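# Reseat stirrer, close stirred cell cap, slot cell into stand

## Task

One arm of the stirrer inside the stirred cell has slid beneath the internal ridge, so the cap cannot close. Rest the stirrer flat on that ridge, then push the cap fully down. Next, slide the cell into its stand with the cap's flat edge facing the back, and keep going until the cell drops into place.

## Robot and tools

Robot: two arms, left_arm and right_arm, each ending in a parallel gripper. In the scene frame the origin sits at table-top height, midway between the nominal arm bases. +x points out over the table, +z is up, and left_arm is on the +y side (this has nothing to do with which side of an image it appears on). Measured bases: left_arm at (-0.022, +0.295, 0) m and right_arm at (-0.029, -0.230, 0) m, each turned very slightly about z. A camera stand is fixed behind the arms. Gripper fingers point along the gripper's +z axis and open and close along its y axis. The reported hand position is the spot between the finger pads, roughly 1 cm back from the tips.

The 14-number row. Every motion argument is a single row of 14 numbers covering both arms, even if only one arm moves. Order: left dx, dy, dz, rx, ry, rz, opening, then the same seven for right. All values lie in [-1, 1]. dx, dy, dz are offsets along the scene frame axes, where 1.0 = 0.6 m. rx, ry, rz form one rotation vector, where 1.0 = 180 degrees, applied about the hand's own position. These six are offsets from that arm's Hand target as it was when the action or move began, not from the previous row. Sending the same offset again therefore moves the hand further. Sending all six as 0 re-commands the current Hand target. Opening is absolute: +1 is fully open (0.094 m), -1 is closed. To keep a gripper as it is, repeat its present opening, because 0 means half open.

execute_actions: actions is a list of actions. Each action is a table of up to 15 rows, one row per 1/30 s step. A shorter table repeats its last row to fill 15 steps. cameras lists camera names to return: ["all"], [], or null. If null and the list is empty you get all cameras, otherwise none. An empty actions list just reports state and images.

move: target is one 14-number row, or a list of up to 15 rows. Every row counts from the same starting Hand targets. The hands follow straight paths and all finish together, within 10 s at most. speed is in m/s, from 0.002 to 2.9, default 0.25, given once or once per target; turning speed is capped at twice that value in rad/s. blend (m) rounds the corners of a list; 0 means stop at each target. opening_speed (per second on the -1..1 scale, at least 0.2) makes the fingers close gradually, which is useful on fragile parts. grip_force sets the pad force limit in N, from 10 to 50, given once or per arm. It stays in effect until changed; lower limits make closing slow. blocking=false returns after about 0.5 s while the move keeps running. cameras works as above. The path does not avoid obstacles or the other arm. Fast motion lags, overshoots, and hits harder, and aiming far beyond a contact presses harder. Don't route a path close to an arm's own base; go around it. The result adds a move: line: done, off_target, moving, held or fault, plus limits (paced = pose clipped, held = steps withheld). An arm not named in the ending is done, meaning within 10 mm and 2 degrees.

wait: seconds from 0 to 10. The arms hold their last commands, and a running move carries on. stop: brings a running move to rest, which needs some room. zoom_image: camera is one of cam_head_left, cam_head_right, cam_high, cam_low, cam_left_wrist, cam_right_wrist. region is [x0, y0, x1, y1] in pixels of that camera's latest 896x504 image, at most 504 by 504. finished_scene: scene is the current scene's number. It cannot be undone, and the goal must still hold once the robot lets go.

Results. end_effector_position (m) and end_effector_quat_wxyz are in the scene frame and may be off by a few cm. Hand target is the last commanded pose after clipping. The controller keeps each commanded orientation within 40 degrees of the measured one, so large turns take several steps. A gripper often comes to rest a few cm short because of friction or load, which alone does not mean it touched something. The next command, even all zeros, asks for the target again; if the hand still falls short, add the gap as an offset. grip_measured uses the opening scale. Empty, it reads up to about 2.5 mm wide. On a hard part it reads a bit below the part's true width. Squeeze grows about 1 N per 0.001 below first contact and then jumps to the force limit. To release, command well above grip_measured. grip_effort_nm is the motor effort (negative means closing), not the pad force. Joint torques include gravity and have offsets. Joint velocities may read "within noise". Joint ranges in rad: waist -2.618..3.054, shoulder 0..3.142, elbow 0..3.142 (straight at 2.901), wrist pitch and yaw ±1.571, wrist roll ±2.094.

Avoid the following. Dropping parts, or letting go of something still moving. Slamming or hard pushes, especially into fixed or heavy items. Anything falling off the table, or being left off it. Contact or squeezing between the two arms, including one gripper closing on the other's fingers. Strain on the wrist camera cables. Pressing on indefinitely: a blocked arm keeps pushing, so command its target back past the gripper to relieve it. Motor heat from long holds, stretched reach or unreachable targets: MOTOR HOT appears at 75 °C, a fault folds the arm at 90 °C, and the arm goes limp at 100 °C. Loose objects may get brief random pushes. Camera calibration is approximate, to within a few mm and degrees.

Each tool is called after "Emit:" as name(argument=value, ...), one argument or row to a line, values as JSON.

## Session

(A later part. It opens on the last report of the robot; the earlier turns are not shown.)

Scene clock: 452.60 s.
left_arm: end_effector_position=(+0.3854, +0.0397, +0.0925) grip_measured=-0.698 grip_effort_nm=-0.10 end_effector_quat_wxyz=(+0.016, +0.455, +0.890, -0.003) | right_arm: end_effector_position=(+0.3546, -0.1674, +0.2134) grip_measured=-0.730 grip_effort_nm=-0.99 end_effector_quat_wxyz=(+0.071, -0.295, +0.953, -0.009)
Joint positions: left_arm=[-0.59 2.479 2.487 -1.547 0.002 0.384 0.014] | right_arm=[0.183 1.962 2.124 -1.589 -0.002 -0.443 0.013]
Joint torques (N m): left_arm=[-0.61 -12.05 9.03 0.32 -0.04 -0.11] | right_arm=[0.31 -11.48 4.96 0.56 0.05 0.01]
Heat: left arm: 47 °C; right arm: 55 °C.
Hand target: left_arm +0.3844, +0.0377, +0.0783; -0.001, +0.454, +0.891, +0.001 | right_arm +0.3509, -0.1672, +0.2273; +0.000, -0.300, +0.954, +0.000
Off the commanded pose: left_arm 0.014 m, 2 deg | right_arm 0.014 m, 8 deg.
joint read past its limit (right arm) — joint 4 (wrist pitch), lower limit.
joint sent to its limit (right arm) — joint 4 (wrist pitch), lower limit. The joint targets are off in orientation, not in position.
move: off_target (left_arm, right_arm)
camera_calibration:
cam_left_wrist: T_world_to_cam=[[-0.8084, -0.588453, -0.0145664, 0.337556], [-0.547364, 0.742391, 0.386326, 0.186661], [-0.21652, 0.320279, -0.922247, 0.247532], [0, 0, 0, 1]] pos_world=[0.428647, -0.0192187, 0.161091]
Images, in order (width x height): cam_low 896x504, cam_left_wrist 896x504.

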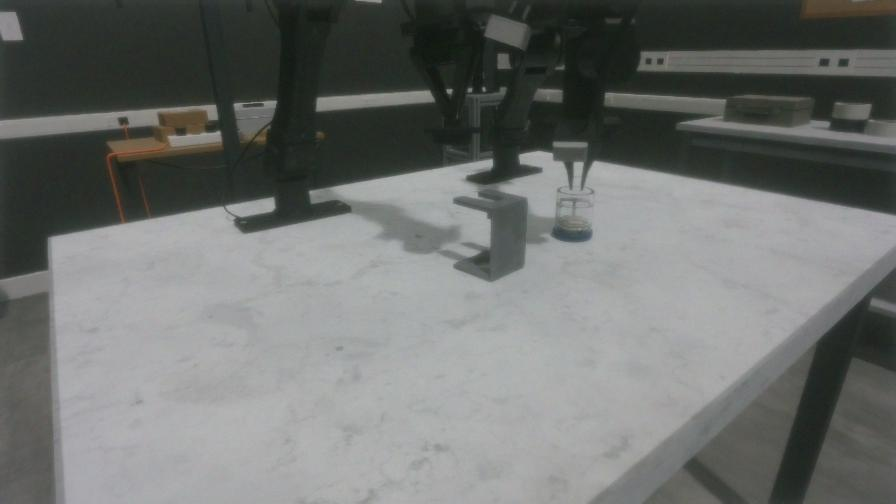

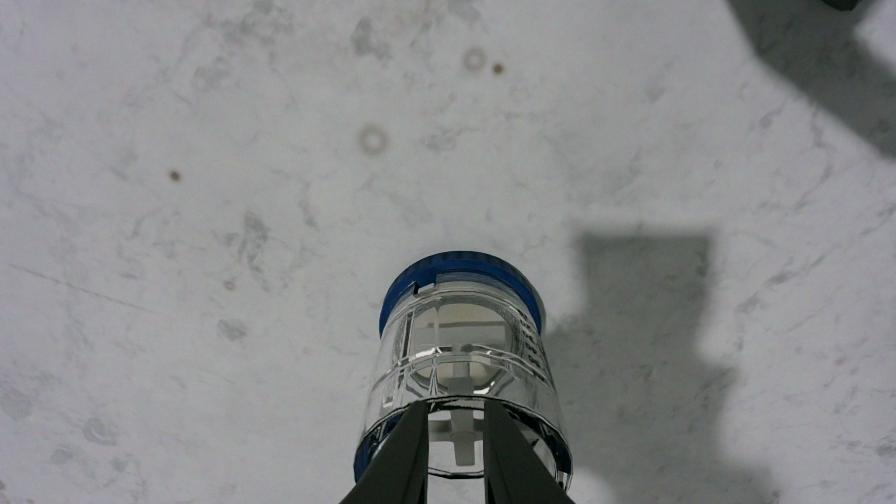

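Emit:
move(
  target=[-0.004,0.002,-0.017,0,0,0,-0.7,0,0,0,0,0,0,-0.88],
  speed=0.04,
  cameras=["cam_left_wrist","cam_low"],
)

Emit:
zoom_image(
  camera="cam_low",
  region=[510, 110, 640, 250],
)

Emit:
zoom_image(
  camera="cam_left_wrist",
  region=[340, 304, 580, 504],
)

Scene clock: 474.20 s.
left_arm: end_effector_position=(+0.3928, +0.0332, +0.0818) grip_measured=-0.698 grip_effort_nm=-0.10 end_effector_quat_wxyz=(+0.030, +0.456, +0.890, -0.004) | right_arm: end_effector_position=(+0.3546, -0.1674, +0.2134) grip_measured=-0.730 grip_effort_nm=-0.99 end_effector_quat_wxyz=(+0.071, -0.295, +0.953, -0.009)
Joint positions: left_arm=[-0.593 2.478 2.44 -1.472 0.003 0.383 0.014] | right_arm=[0.183 1.962 2.124 -1.589 -0.002 -0.443 0.013]
Joint torques (N m): left_arm=[-0.35 -14.83 4.42 0.31 -0.06 -0.1] | right_arm=[0.39 -11.56 4.92 0.56 0 -0.03]
Heat: left arm: 45 °C; right arm: 55 °C.
Hand target: left_arm +0.3821, +0.0389, +0.0681; -0.001, +0.454, +0.891, +0.001 | right_arm +0.3509, -0.1672, +0.2273; +0.000, -0.300, +0.954, +0.000
Off the commanded pose: left_arm 0.018 m, 4 deg | right_arm 0.014 m, 8 deg.
joint read past its limit (right arm) — joint 4 (wrist pitch), lower limit.
joint sent to its limit (right arm) — joint 4 (wrist pitch), lower limit. The joint targets are off in orientation, not in position.
move: off_target (left_arm, right_arm)
camera_calibration:
cam_left_wrist: T_world_to_cam=[[-0.809293, -0.586873, -0.0249924, 0.340719], [-0.554779, 0.749669, 0.360854, 0.2044], [-0.193039, 0.305902, -0.932287, 0.233499], [0, 0, 0, 1]] pos_world=[0.434213, -0.0247014, 0.152445]
Images, in order (width x height): cam_low 896x504, cam_left_wrist 896x504.

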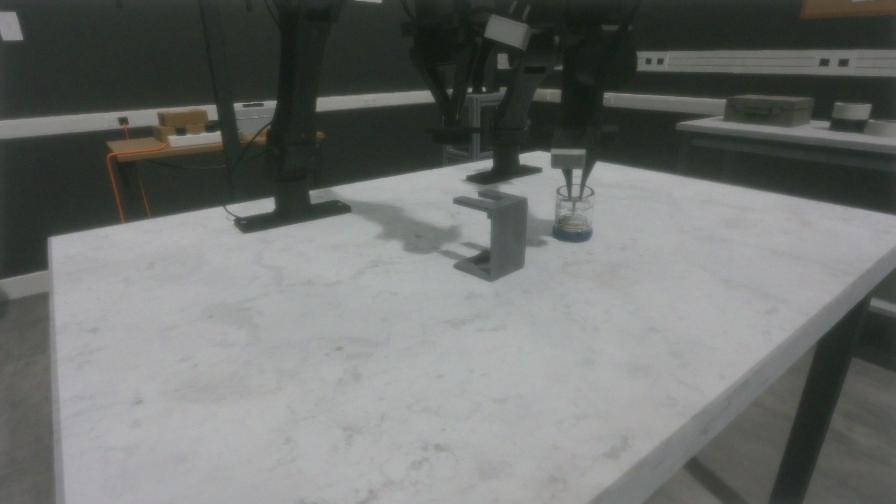

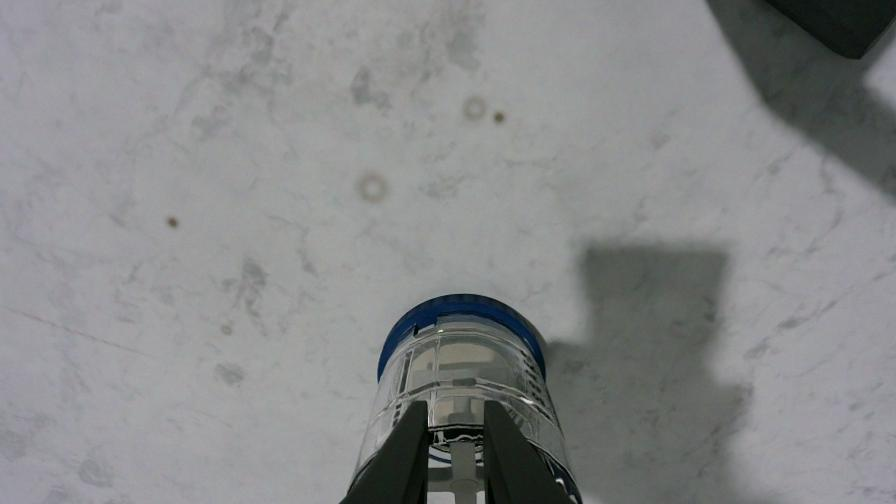

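Scaled by 3.600 from the camera's 896x504 image, which has a finer 1280x720 frame.

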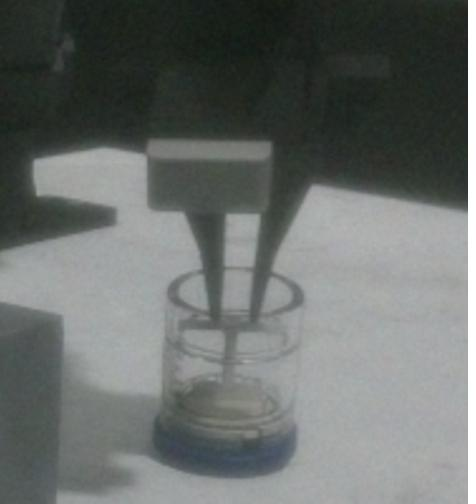

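Scaled by 2.100 from the camera's 896x504 image, which has a finer 1280x720 frame.

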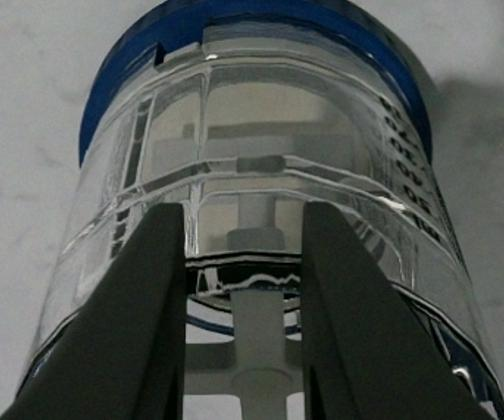

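Emit:
move(
  target=[0,0,0.04,0,0,0,-0.7,0,0,0,0,0,0,-0.88],
  speed=0.04,
)

Emit:
move(
  target=[0,0,0.0,0,0,0,-0.7,0,0,0,0,0,0,-0.88],
  speed=0.04,
  cameras=["cam_left_wrist","cam_low"],
)

Emit:
zoom_image(
  camera="cam_low",
  region=[510, 110, 640, 250],
)

Scene clock: 486.27 s.
left_arm: end_effector_position=(+0.3837, +0.0390, +0.0905) grip_measured=-0.698 grip_effort_nm=-0.10 end_effector_quat_wxyz=(+0.013, +0.456, +0.890, -0.002) | right_arm: end_effector_position=(+0.3546, -0.1674, +0.2134) grip_measured=-0.730 grip_effort_nm=-0.99 end_effector_quat_wxyz=(+0.071, -0.295, +0.953, -0.009)
Joint positions: left_arm=[-0.593 2.478 2.476 -1.544 0.002 0.383 0.014] | right_arm=[0.183 1.962 2.124 -1.589 -0.002 -0.443 0.013]
Joint torques (N m): left_arm=[-0.35 -15.06 8.5 0.24 -0.04 -0.1] | right_arm=[0.27 -11.38 5 0.52 0.03 -0.03]
Heat: left arm: 45 °C; right arm: 55 °C.
Hand target: left_arm +0.3820, +0.0389, +0.0921; -0.001, +0.454, +0.891, +0.001 | right_arm +0.3509, -0.1672, +0.2273; +0.000, -0.300, +0.954, +0.000
Off the commanded pose: left_arm 0.002 m, 2 deg | right_arm 0.014 m, 8 deg.
joint read past its limit (right arm) — joint 4 (wrist pitch), lower limit.
joint sent to its limit (left arm) — joint 4 (wrist pitch), lower limit. The joint targets still meet the commanded pose.
joint sent to its limit (right arm) — joint 4 (wrist pitch), lower limit. The joint targets are off in orientation, not in position.
move: off_target (right_arm)

Scene clock: 486.77 s.
left_arm: end_effector_position=(+0.3836, +0.0391, +0.0905) grip_measured=-0.698 grip_effort_nm=-0.10 end_effector_quat_wxyz=(+0.013, +0.456, +0.890, -0.002) | right_arm: end_effector_position=(+0.3546, -0.1674, +0.2134) grip_measured=-0.730 grip_effort_nm=-0.99 end_effector_quat_wxyz=(+0.071, -0.295, +0.953, -0.009)
Joint positions: left_arm=[-0.593 2.478 2.476 -1.544 0.002 0.383 0.014] | right_arm=[0.183 1.962 2.124 -1.589 -0.002 -0.443 0.013]
Joint torques (N m): left_arm=[-0.34 -15.19 8.53 0.24 -0.05 -0.1] | right_arm=[0.21 -11.51 4.96 0.55 0.03 -0.04]
Heat: left arm: 45 °C; right arm: 55 °C.
Hand target: left_arm +0.3820, +0.0389, +0.0921; -0.001, +0.454, +0.891, +0.001 | right_arm +0.3509, -0.1672, +0.2273; +0.000, -0.300, +0.954, +0.000
Off the commanded pose: left_arm 0.002 m, 2 deg | right_arm 0.014 m, 8 deg.
joint read past its limit (right arm) — joint 4 (wrist pitch), lower limit.
joint sent to its limit (left arm) — joint 4 (wrist pitch), lower limit. The joint targets still meet the commanded pose.
joint sent to its limit (right arm) — joint 4 (wrist pitch), lower limit. The joint targets are off in orientation, not in position.
move: off_target (right_arm)
camera_calibration:
cam_left_wrist: T_world_to_cam=[[-0.809804, -0.586572, -0.0122442, 0.335966], [-0.543642, 0.742362, 0.391601, 0.184966], [-0.220613, 0.323777, -0.920054, 0.246723], [0, 0, 0, 1]] pos_world=[0.427052, -0.0201266, 0.158679]
Images, in order (width x height): cam_low 896x504, cam_left_wrist 896x504.

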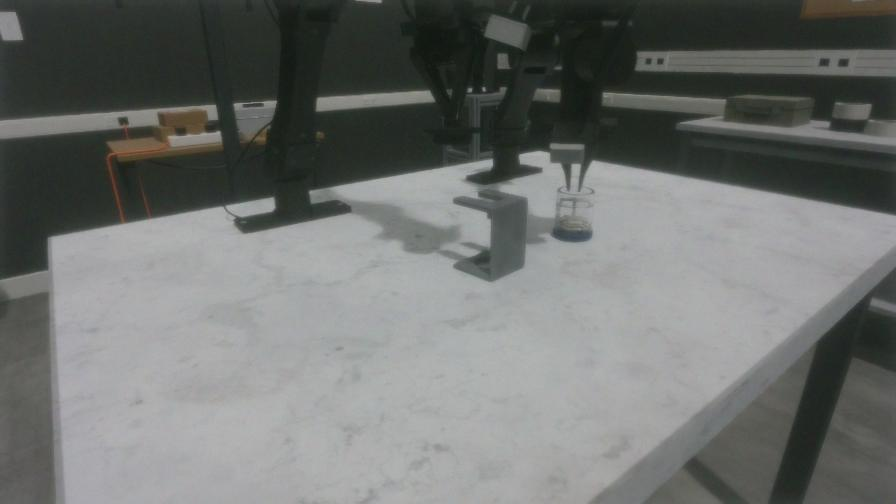

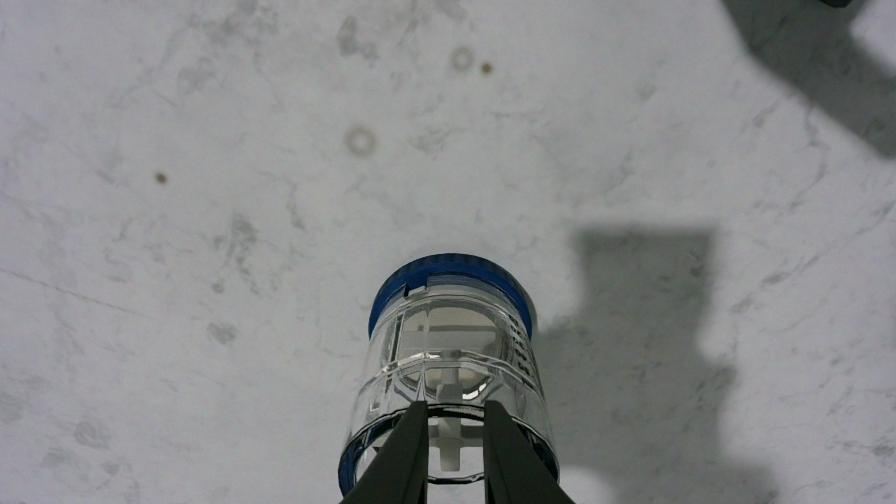

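Scaled by 3.600 from the camera's 896x504 image, which has a finer 1280x720 frame.

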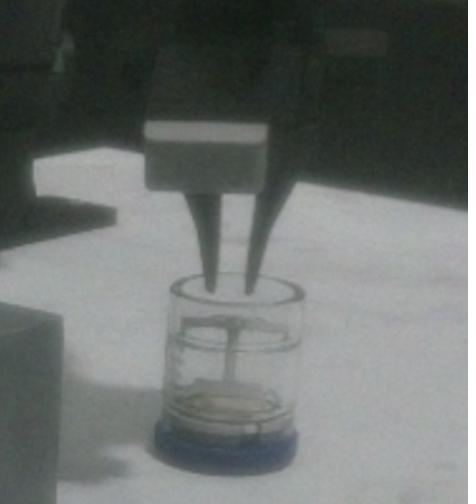

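Emit:
move(
  target=[-0.003,0.005,-0.02,0,0,0,-0.7,0,0,0,0,0,0,-0.88],
  speed=0.04,
  cameras=["cam_left_wrist","cam_low"],
)

Emit:
zoom_image(
  camera="cam_low",
  region=[510, 110, 640, 250],
)

Scene clock: 496.50 s.
left_arm: end_effector_position=(+0.3819, +0.0402, +0.0847) grip_measured=-0.698 grip_effort_nm=-0.10 end_effector_quat_wxyz=(+0.006, +0.456, +0.890, -0.002) | right_arm: end_effector_position=(+0.3546, -0.1674, +0.2134) grip_measured=-0.730 grip_effort_nm=-0.99 end_effector_quat_wxyz=(+0.071, -0.295, +0.953, -0.009)
Joint positions: left_arm=[-0.593 2.478 2.453 -1.534 0.002 0.383 0.014] | right_arm=[0.183 1.962 2.124 -1.589 -0.002 -0.443 0.013]
Joint torques (N m): left_arm=[-0.05 -15.47 5.76 0.43 -0.03 -0.06] | right_arm=[0.31 -11.54 5.01 0.54 0.01 -0.02]
Heat: left arm: 47 °C; right arm: 55 °C.
Hand target: left_arm +0.3802, +0.0419, +0.0800; -0.001, +0.454, +0.891, +0.001 | right_arm +0.3509, -0.1672, +0.2273; +0.000, -0.300, +0.954, +0.000
Off the commanded pose: left_arm 0.005 m, 1 deg | right_arm 0.014 m, 8 deg.
joint read past its limit (right arm) — joint 4 (wrist pitch), lower limit.
joint sent to its limit (right arm) — joint 4 (wrist pitch), lower limit. The joint targets are off in orientation, not in position.
move: off_target (right_arm)
camera_calibration:
cam_left_wrist: T_world_to_cam=[[-0.809928, -0.586486, -0.00716673, 0.334715], [-0.539039, 0.739478, 0.403249, 0.182838], [-0.2312, 0.330466, -0.915062, 0.244009], [0, 0, 0, 1]] pos_world=[0.426067, -0.0195359, 0.151953]
Images, in order (width x height): cam_low 896x504, cam_left_wrist 896x504.

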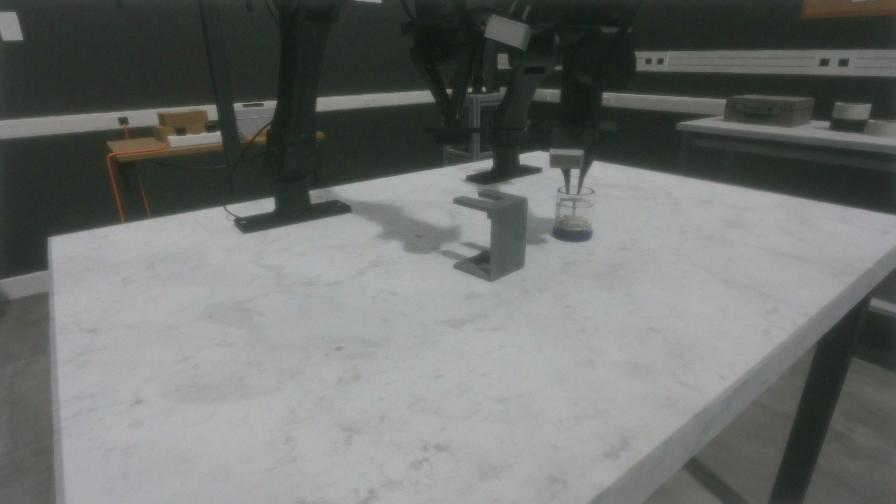

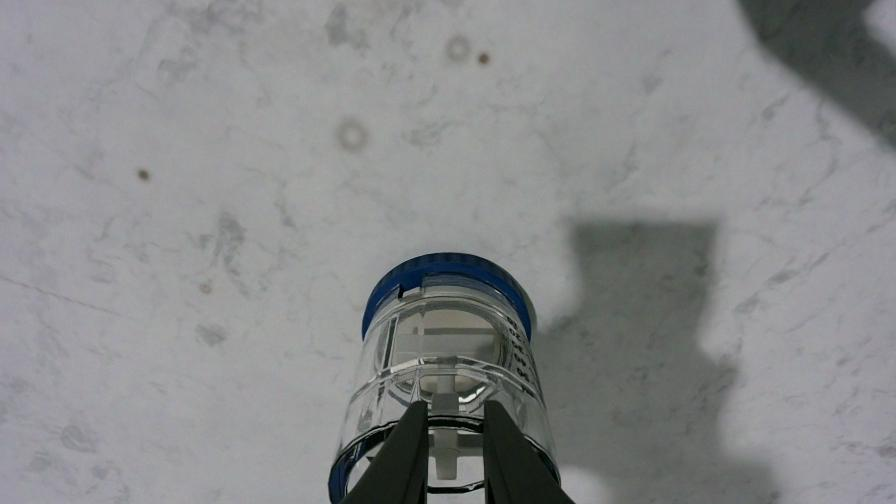

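Scaled by 3.600 from the camera's 896x504 image, which has a finer 1280x720 frame.

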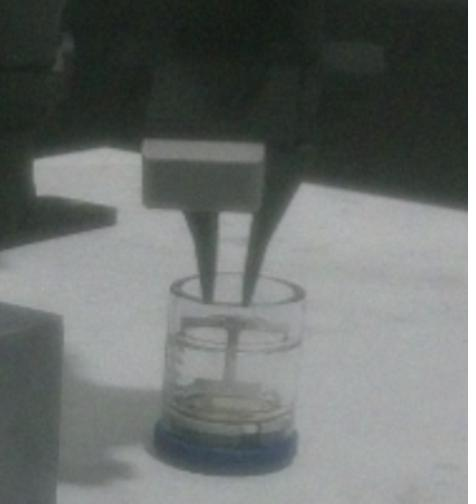

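Emit:
move(
  target=[0.002,0.007,-0.015,0,0,0,-0.7,0,0,0,0,0,0,-0.88],
  speed=0.04,
  cameras=["cam_left_wrist","cam_low"],
)

Emit:
zoom_image(
  camera="cam_low",
  region=[510, 110, 640, 250],
)

Scene clock: 511.97 s.
left_arm: end_effector_position=(+0.3863, +0.0364, +0.0823) grip_measured=-0.698 grip_effort_nm=-0.10 end_effector_quat_wxyz=(+0.022, +0.456, +0.890, -0.005) | right_arm: end_effector_position=(+0.3546, -0.1674, +0.2134) grip_measured=-0.730 grip_effort_nm=-0.99 end_effector_quat_wxyz=(+0.071, -0.295, +0.953, -0.009)
Joint positions: left_arm=[-0.593 2.454 2.398 -1.471 0.007 0.383 0.014] | right_arm=[0.183 1.962 2.124 -1.589 -0.002 -0.443 0.013]
Joint torques (N m): left_arm=[0.84 -15.09 4.21 0.35 -0.11 0.06] | right_arm=[0.39 -11.47 5.03 0.56 0.06 -0.03]
Heat: left arm: 49 °C; right arm: 55 °C.
Hand target: left_arm +0.3815, +0.0461, +0.0711; -0.001, +0.454, +0.891, +0.001 | right_arm +0.3509, -0.1672, +0.2273; +0.000, -0.300, +0.954, +0.000
Off the commanded pose: left_arm 0.016 m, 3 deg | right_arm 0.014 m, 8 deg.
joint read past its limit (right arm) — joint 4 (wrist pitch), lower limit.
joint sent to its limit (right arm) — joint 4 (wrist pitch), lower limit. The joint targets are off in orientation, not in position.
move: off_target (left_arm, right_arm)
camera_calibration:
cam_left_wrist: T_world_to_cam=[[-0.809766, -0.586561, -0.0150179, 0.336605], [-0.548675, 0.747897, 0.373638, 0.19486], [-0.20793, 0.310799, -0.927453, 0.236849], [0, 0, 0, 1]] pos_world=[0.428734, -0.0219087, 0.151914]
Images, in order (width x height): cam_low 896x504, cam_left_wrist 896x504.

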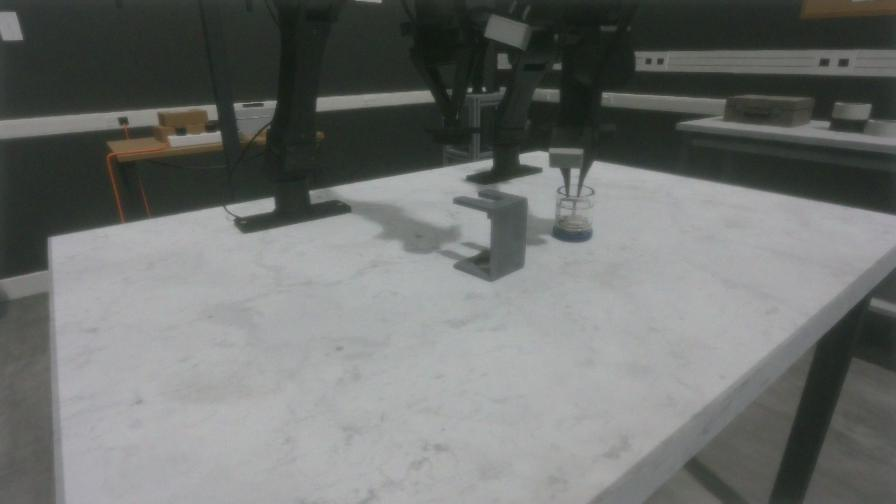

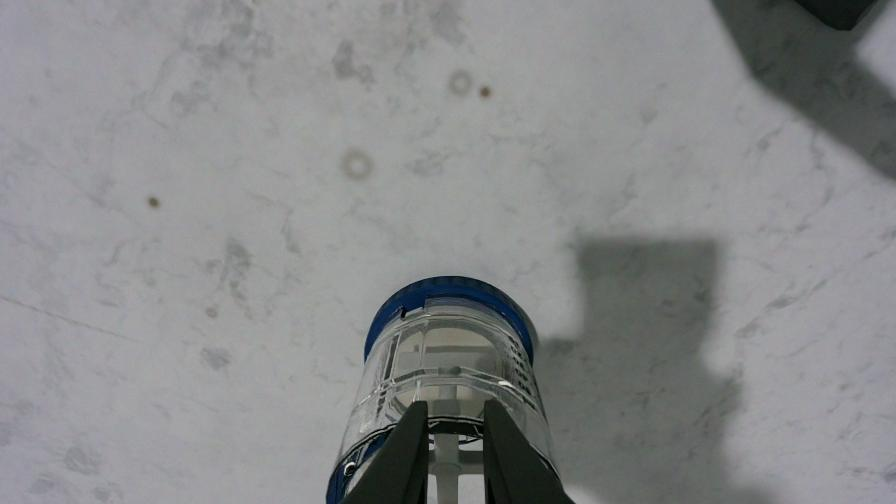

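Scaled by 3.600 from the camera's 896x504 image, which has a finer 1280x720 frame.

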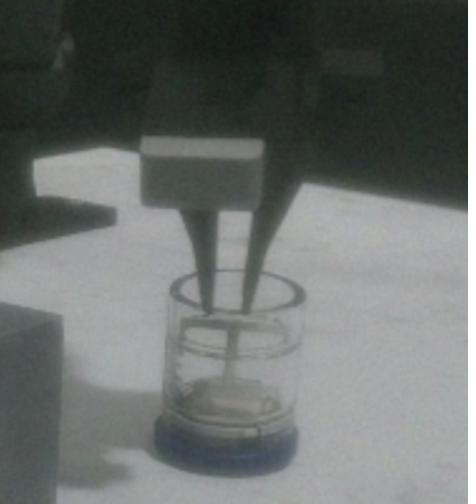

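Emit:
move(
  target=[-0.014,0.01,0.004,0,0,0,-0.7,0,0,0,0,0,0,-0.88],
  speed=0.04,
  cameras=["cam_left_wrist","cam_low"],
)

Emit:
zoom_image(
  camera="cam_low",
  region=[510, 110, 640, 250],
)

Emit:
zoom_image(
  camera="cam_left_wrist",
  region=[340, 304, 580, 504],
)

Scene clock: 527.10 s.
left_arm: end_effector_position=(+0.3819, +0.0417, +0.0834) grip_measured=-0.698 grip_effort_nm=-0.09 end_effector_quat_wxyz=(+0.027, +0.454, +0.890, -0.005) | right_arm: end_effector_position=(+0.3546, -0.1674, +0.2134) grip_measured=-0.730 grip_effort_nm=-0.99 end_effector_quat_wxyz=(+0.071, -0.295, +0.953, -0.009)
Joint positions: left_arm=[-0.59 2.391 2.29 -1.416 0.004 0.383 0.014] | right_arm=[0.183 1.962 2.124 -1.589 -0.002 -0.443 0.013]
Joint torques (N m): left_arm=[0.59 -15.05 4.19 0.27 -0.07 0.07] | right_arm=[0.34 -11.52 4.98 0.56 0.02 -0.02]
Heat: left arm: 47 °C; right arm: 55 °C.
Hand target: left_arm +0.3730, +0.0521, +0.0735; -0.001, +0.454, +0.891, +0.001 | right_arm +0.3509, -0.1672, +0.2273; +0.000, -0.300, +0.954, +0.000
Off the commanded pose: left_arm 0.017 m, 3 deg | right_arm 0.014 m, 8 deg.
joint read past its limit (right arm) — joint 4 (wrist pitch), lower limit.
joint sent to its limit (right arm) — joint 4 (wrist pitch), lower limit. The joint targets are off in orientation, not in position.
move: off_target (left_arm, right_arm)
camera_calibration:
cam_left_wrist: T_world_to_cam=[[-0.807491, -0.589505, -0.0210424, 0.335997], [-0.554865, 0.746968, 0.366284, 0.191085], [-0.200208, 0.307447, -0.930265, 0.232679], [0, 0, 0, 1]] pos_world=[0.423925, -0.0161992, 0.153532]
Images, in order (width x height): cam_low 896x504, cam_left_wrist 896x504.

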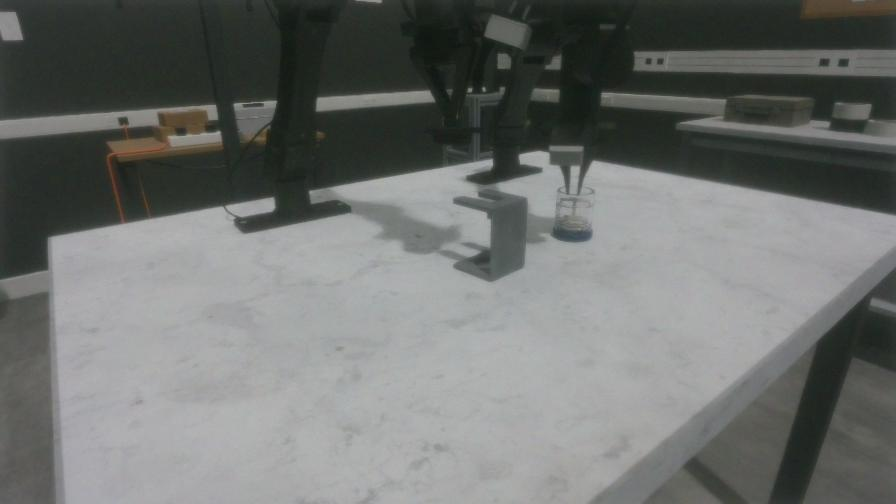

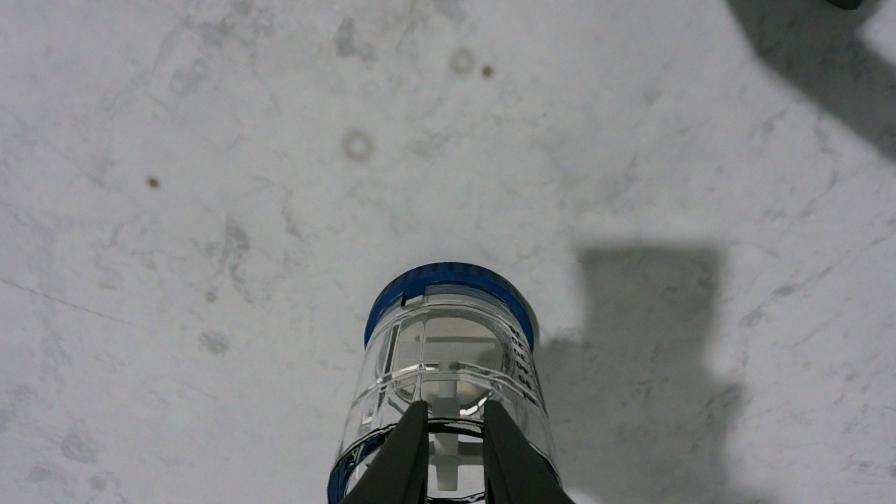

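Scaled by 3.600 from the camera's 896x504 image, which has a finer 1280x720 frame.

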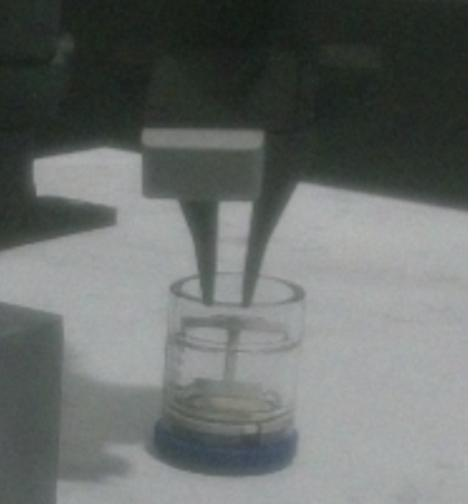

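Scaled by 2.100 from the camera's 896x504 image, which has a finer 1280x720 frame.

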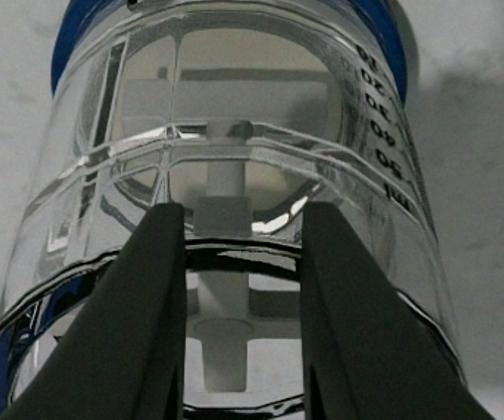

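Emit:
move(
  target=[-0.006,0.012,-0.022,0,0,0,-0.68,0,0,0,0,0,0,-0.88],
  speed=0.04,
  cameras=["cam_left_wrist","cam_low"],
)

Emit:
zoom_image(
  camera="cam_low",
  region=[510, 110, 640, 250],
)

Emit:
zoom_image(
  camera="cam_left_wrist",
  region=[340, 304, 580, 504],
)

Scene clock: 548.30 s.
left_arm: end_effector_position=(+0.3819, +0.0425, +0.0835) grip_measured=-0.682 grip_effort_nm=0.08 end_effector_quat_wxyz=(+0.047, +0.454, +0.890, -0.010) | right_arm: end_effector_position=(+0.3546, -0.1674, +0.2134) grip_measured=-0.730 grip_effort_nm=-0.99 end_effector_quat_wxyz=(+0.071, -0.295, +0.953, -0.009)
Joint positions: left_arm=[-0.586 2.325 2.173 -1.322 0.012 0.387 0.015] | right_arm=[0.183 1.962 2.124 -1.589 -0.002 -0.443 0.013]
Joint torques (N m): left_arm=[1.07 -12.96 3.56 0.24 -0.13 0.09] | right_arm=[0.31 -11.49 4.85 0.55 0.02 -0.02]
Heat: left arm: 44 °C; right arm: 55 °C.
Hand target: left_arm +0.3695, +0.0593, +0.0603; -0.001, +0.454, +0.891, +0.001 | right_arm +0.3509, -0.1672, +0.2273; +0.000, -0.300, +0.954, +0.000
Off the commanded pose: left_arm 0.031 m, 6 deg | right_arm 0.014 m, 8 deg.
joint read past its limit (right arm) — joint 4 (wrist pitch), lower limit.
joint sent to its limit (right arm) — joint 4 (wrist pitch), lower limit. The joint targets are off in orientation, not in position.
move: off_target (left_arm, right_arm)
camera_calibration:
cam_left_wrist: T_world_to_cam=[[-0.807, -0.58978, -0.0301694, 0.337001], [-0.565454, 0.756961, 0.327524, 0.197282], [-0.17033, 0.281372, -0.944361, 0.22349], [0, 0, 0, 1]] pos_world=[0.421581, -0.0134618, 0.156608]
Images, in order (width x height): cam_low 896x504, cam_left_wrist 896x504.

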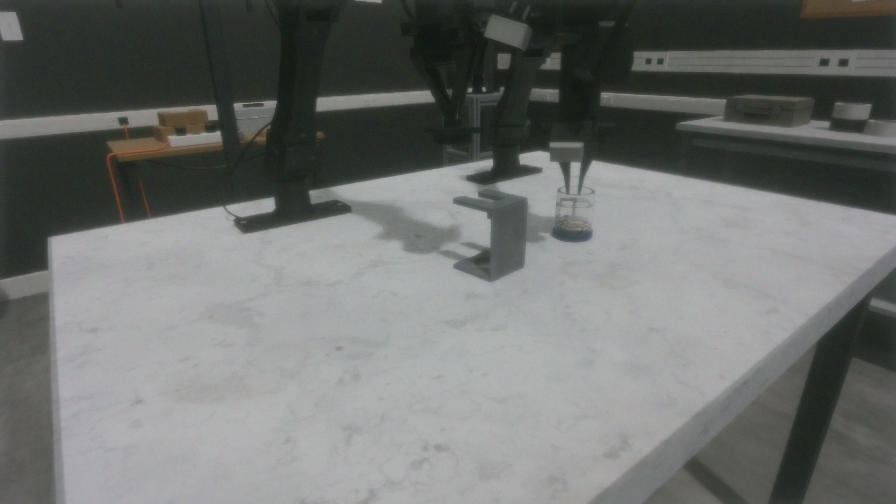

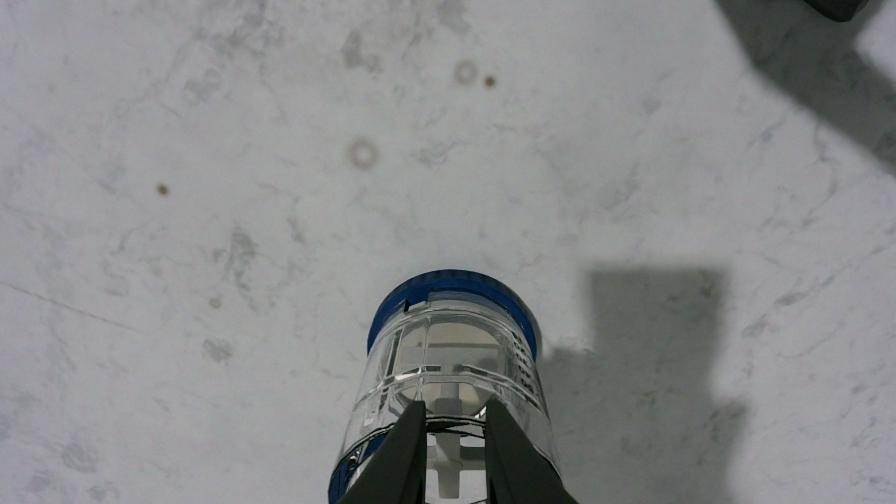

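Scaled by 3.600 from the camera's 896x504 image, which has a finer 1280x720 frame.

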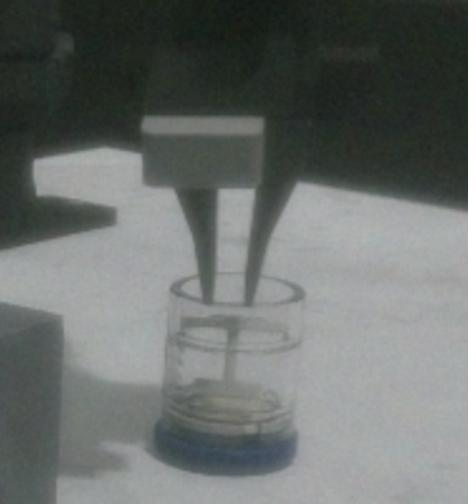

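Scaled by 2.100 from the camera's 896x504 image, which has a finer 1280x720 frame.

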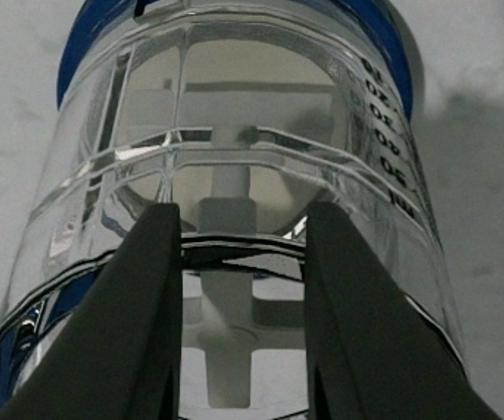

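Emit:
move(
  target=[0,0,0.05,0,0,0,-0.68,0,0,0,0,0,0,-0.88],
  speed=0.05,
)

Emit:
move(
  target=[0.001,-0.002,0.0,0,0,0,-0.68,0,0,0,0,0,0,-0.88],
  speed=0.04,
  cameras=["cam_left_wrist","cam_low","cam_high"],
)

Emit:
zoom_image(
  camera="cam_low",
  region=[510, 110, 640, 250],
)

Emit:
zoom_image(
  camera="cam_high",
  region=[360, 130, 480, 260],
)

Scene clock: 572.53 s.
left_arm: end_effector_position=(+0.3686, +0.0559, +0.0999) grip_measured=-0.682 grip_effort_nm=0.07 end_effector_quat_wxyz=(+0.015, +0.452, +0.892, -0.004) | right_arm: end_effector_position=(+0.3546, -0.1674, +0.2134) grip_measured=-0.730 grip_effort_nm=-0.99 end_effector_quat_wxyz=(+0.071, -0.295, +0.953, -0.009)
Joint positions: left_arm=[-0.579 2.325 2.242 -1.457 0.005 0.389 0.015] | right_arm=[0.183 1.962 2.124 -1.589 -0.002 -0.443 0.013]
Joint torques (N m): left_arm=[0.39 -11.89 9.01 0.25 -0.07 0.11] | right_arm=[0.34 -11.55 4.92 0.56 0.03 -0.02]
Heat: left arm: 46 °C; right arm: 55 °C.
Hand target: left_arm +0.3694, +0.0592, +0.0903; -0.001, +0.454, +0.891, +0.001 | right_arm +0.3509, -0.1672, +0.2273; +0.000, -0.300, +0.954, +0.000
Off the commanded pose: left_arm 0.010 m, 2 deg | right_arm 0.014 m, 8 deg.
joint read past its limit (right arm) — joint 4 (wrist pitch), lower limit.
joint sent to its limit (right arm) — joint 4 (wrist pitch), lower limit. The joint targets are off in orientation, not in position.
move: off_target (right_arm)

Scene clock: 573.27 s.
left_arm: end_effector_position=(+0.3694, +0.0554, +0.1024) grip_measured=-0.682 grip_effort_nm=0.07 end_effector_quat_wxyz=(+0.018, +0.452, +0.892, -0.004) | right_arm: end_effector_position=(+0.3546, -0.1674, +0.2134) grip_measured=-0.730 grip_effort_nm=-0.99 end_effector_quat_wxyz=(+0.071, -0.295, +0.953, -0.009)
Joint positions: left_arm=[-0.579 2.325 2.252 -1.461 0.005 0.389 0.015] | right_arm=[0.183 1.962 2.124 -1.589 -0.002 -0.443 0.013]
Joint torques (N m): left_arm=[0.28 -11.41 9.16 0.22 -0.07 0.1] | right_arm=[0.28 -11.63 4.75 0.57 0.01 -0.01]
Heat: left arm: 46 °C; right arm: 55 °C.
Hand target: left_arm +0.3700, +0.0580, +0.0903; -0.001, +0.454, +0.891, +0.001 | right_arm +0.3509, -0.1672, +0.2273; +0.000, -0.300, +0.954, +0.000
Off the commanded pose: left_arm 0.012 m, 2 deg | right_arm 0.014 m, 8 deg.
joint read past its limit (right arm) — joint 4 (wrist pitch), lower limit.
joint sent to its limit (right arm) — joint 4 (wrist pitch), lower limit. The joint targets are off in orientation, not in position.
move: off_target (left_arm, right_arm)
camera_calibration:
cam_left_wrist: T_world_to_cam=[[-0.804849, -0.593308, -0.0142827, 0.332926], [-0.552823, 0.740741, 0.381692, 0.164906], [-0.215881, 0.3151, -0.924179, 0.248423], [0, 0, 0, 1]] pos_world=[0.412749, -0.00290341, 0.171399]
Images, in order (width x height): cam_high 896x504, cam_low 896x504, cam_left_wrist 896x504.

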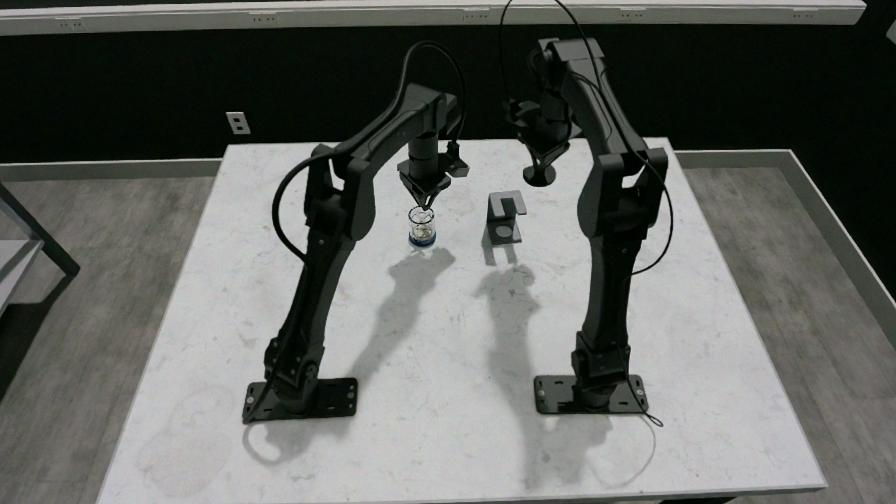

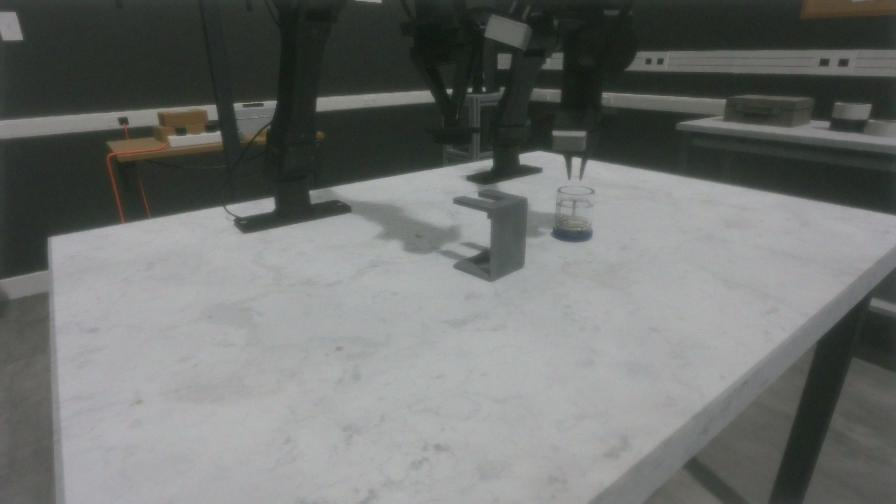

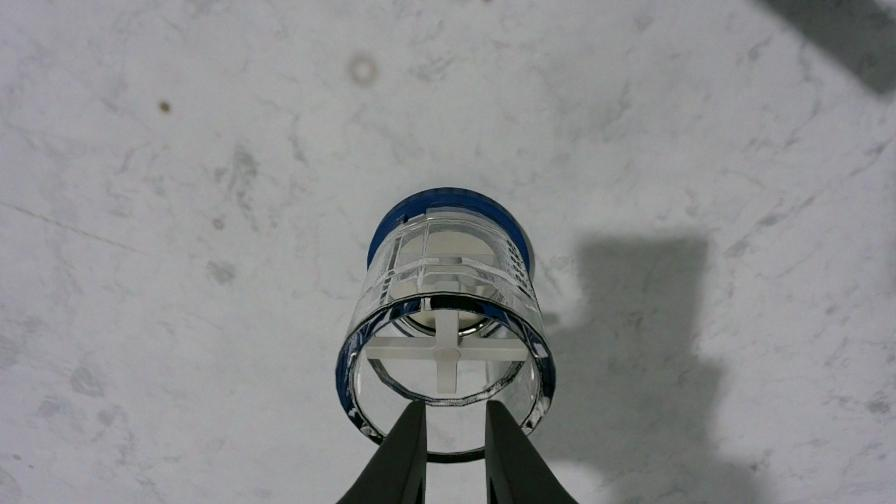

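Scaled by 3.600 from the camera's 896x504 image, which has a finer 1280x720 frame.

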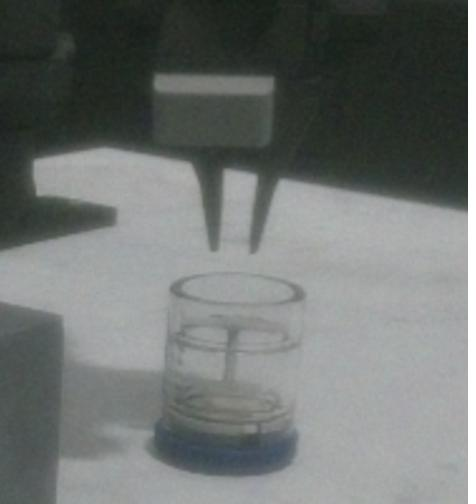

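Scaled by 3.877 from the camera's 896x504 image, which has a finer 1280x720 frame.

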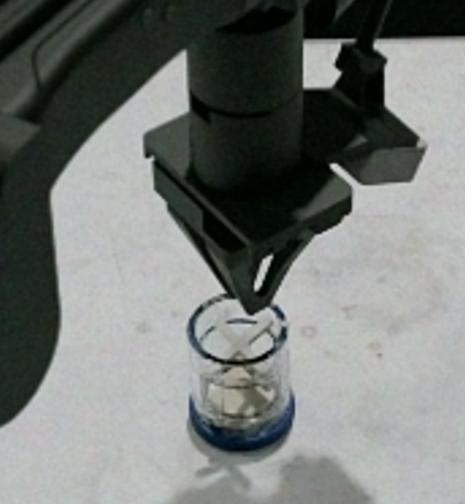

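Emit:
move(
  target=[0.0085,-0.0065,-0.018,0,0,0,-0.68,0,0,0,0,0,0,-0.88],
  speed=0.04,
  cameras=["cam_left_wrist","cam_low"],
)

Emit:
zoom_image(
  camera="cam_low",
  region=[510, 110, 640, 250],
)

Scene clock: 589.77 s.
left_arm: end_effector_position=(+0.3708, +0.0546, +0.0915) grip_measured=-0.682 grip_effort_nm=0.07 end_effector_quat_wxyz=(+0.008, +0.452, +0.892, -0.003) | right_arm: end_effector_position=(+0.3546, -0.1674, +0.2134) grip_measured=-0.730 grip_effort_nm=-0.99 end_effector_quat_wxyz=(+0.071, -0.295, +0.953, -0.009)
Joint positions: left_arm=[-0.579 2.357 2.263 -1.461 0.005 0.389 0.015] | right_arm=[0.183 1.962 2.124 -1.589 -0.002 -0.443 0.013]
Joint torques (N m): left_arm=[0.14 -11.56 9.17 0.43 -0.08 0.06] | right_arm=[0.28 -11.52 4.89 0.56 0.01 -0.04]
Heat: left arm: 45 °C; right arm: 56 °C.
Hand target: left_arm +0.3750, +0.0541, +0.0795; -0.001, +0.454, +0.891, +0.001 | right_arm +0.3509, -0.1672, +0.2273; +0.000, -0.300, +0.954, +0.000
Off the commanded pose: left_arm 0.013 m, 1 deg | right_arm 0.014 m, 8 deg.
joint read past its limit (right arm) — joint 4 (wrist pitch), lower limit.
joint sent to its limit (right arm) — joint 4 (wrist pitch), lower limit. The joint targets are off in orientation, not in position.
move: off_target (left_arm, right_arm)
camera_calibration:
cam_left_wrist: T_world_to_cam=[[-0.805025, -0.593204, -0.00664044, 0.332761], [-0.546095, 0.736629, 0.398945, 0.166703], [-0.231764, 0.324787, -0.916951, 0.243586], [0, 0, 0, 1]] pos_world=[0.415371, -0.00451686, 0.159061]
Images, in order (width x height): cam_low 896x504, cam_left_wrist 896x504.

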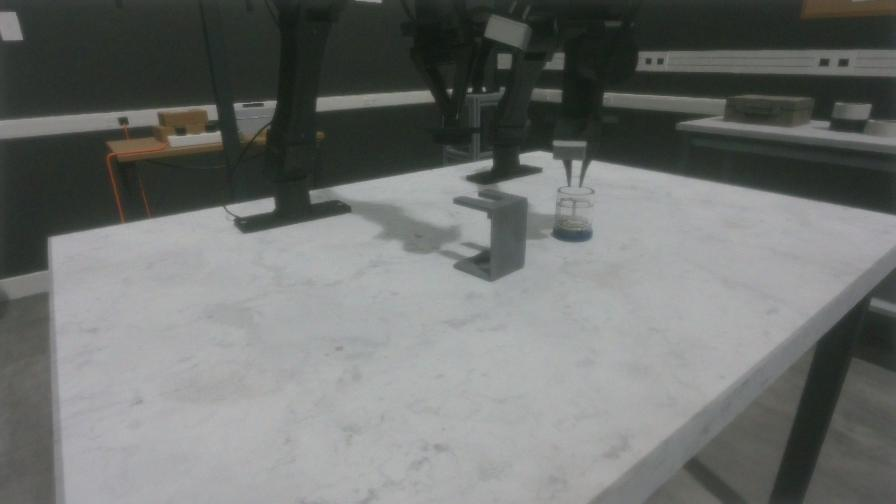

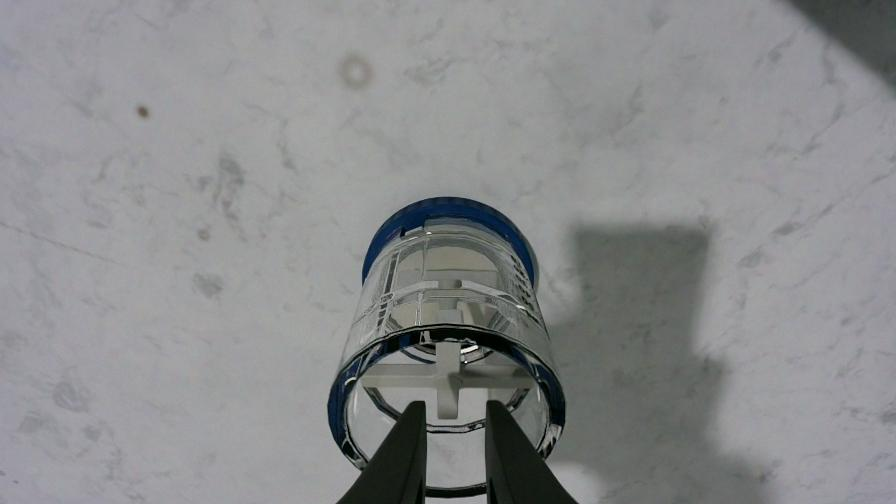

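Scaled by 3.600 from the camera's 896x504 image, which has a finer 1280x720 frame.

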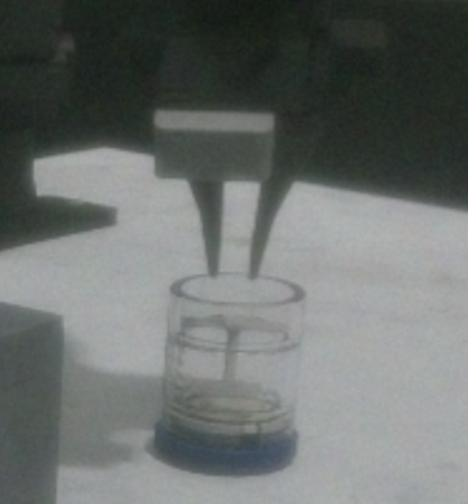

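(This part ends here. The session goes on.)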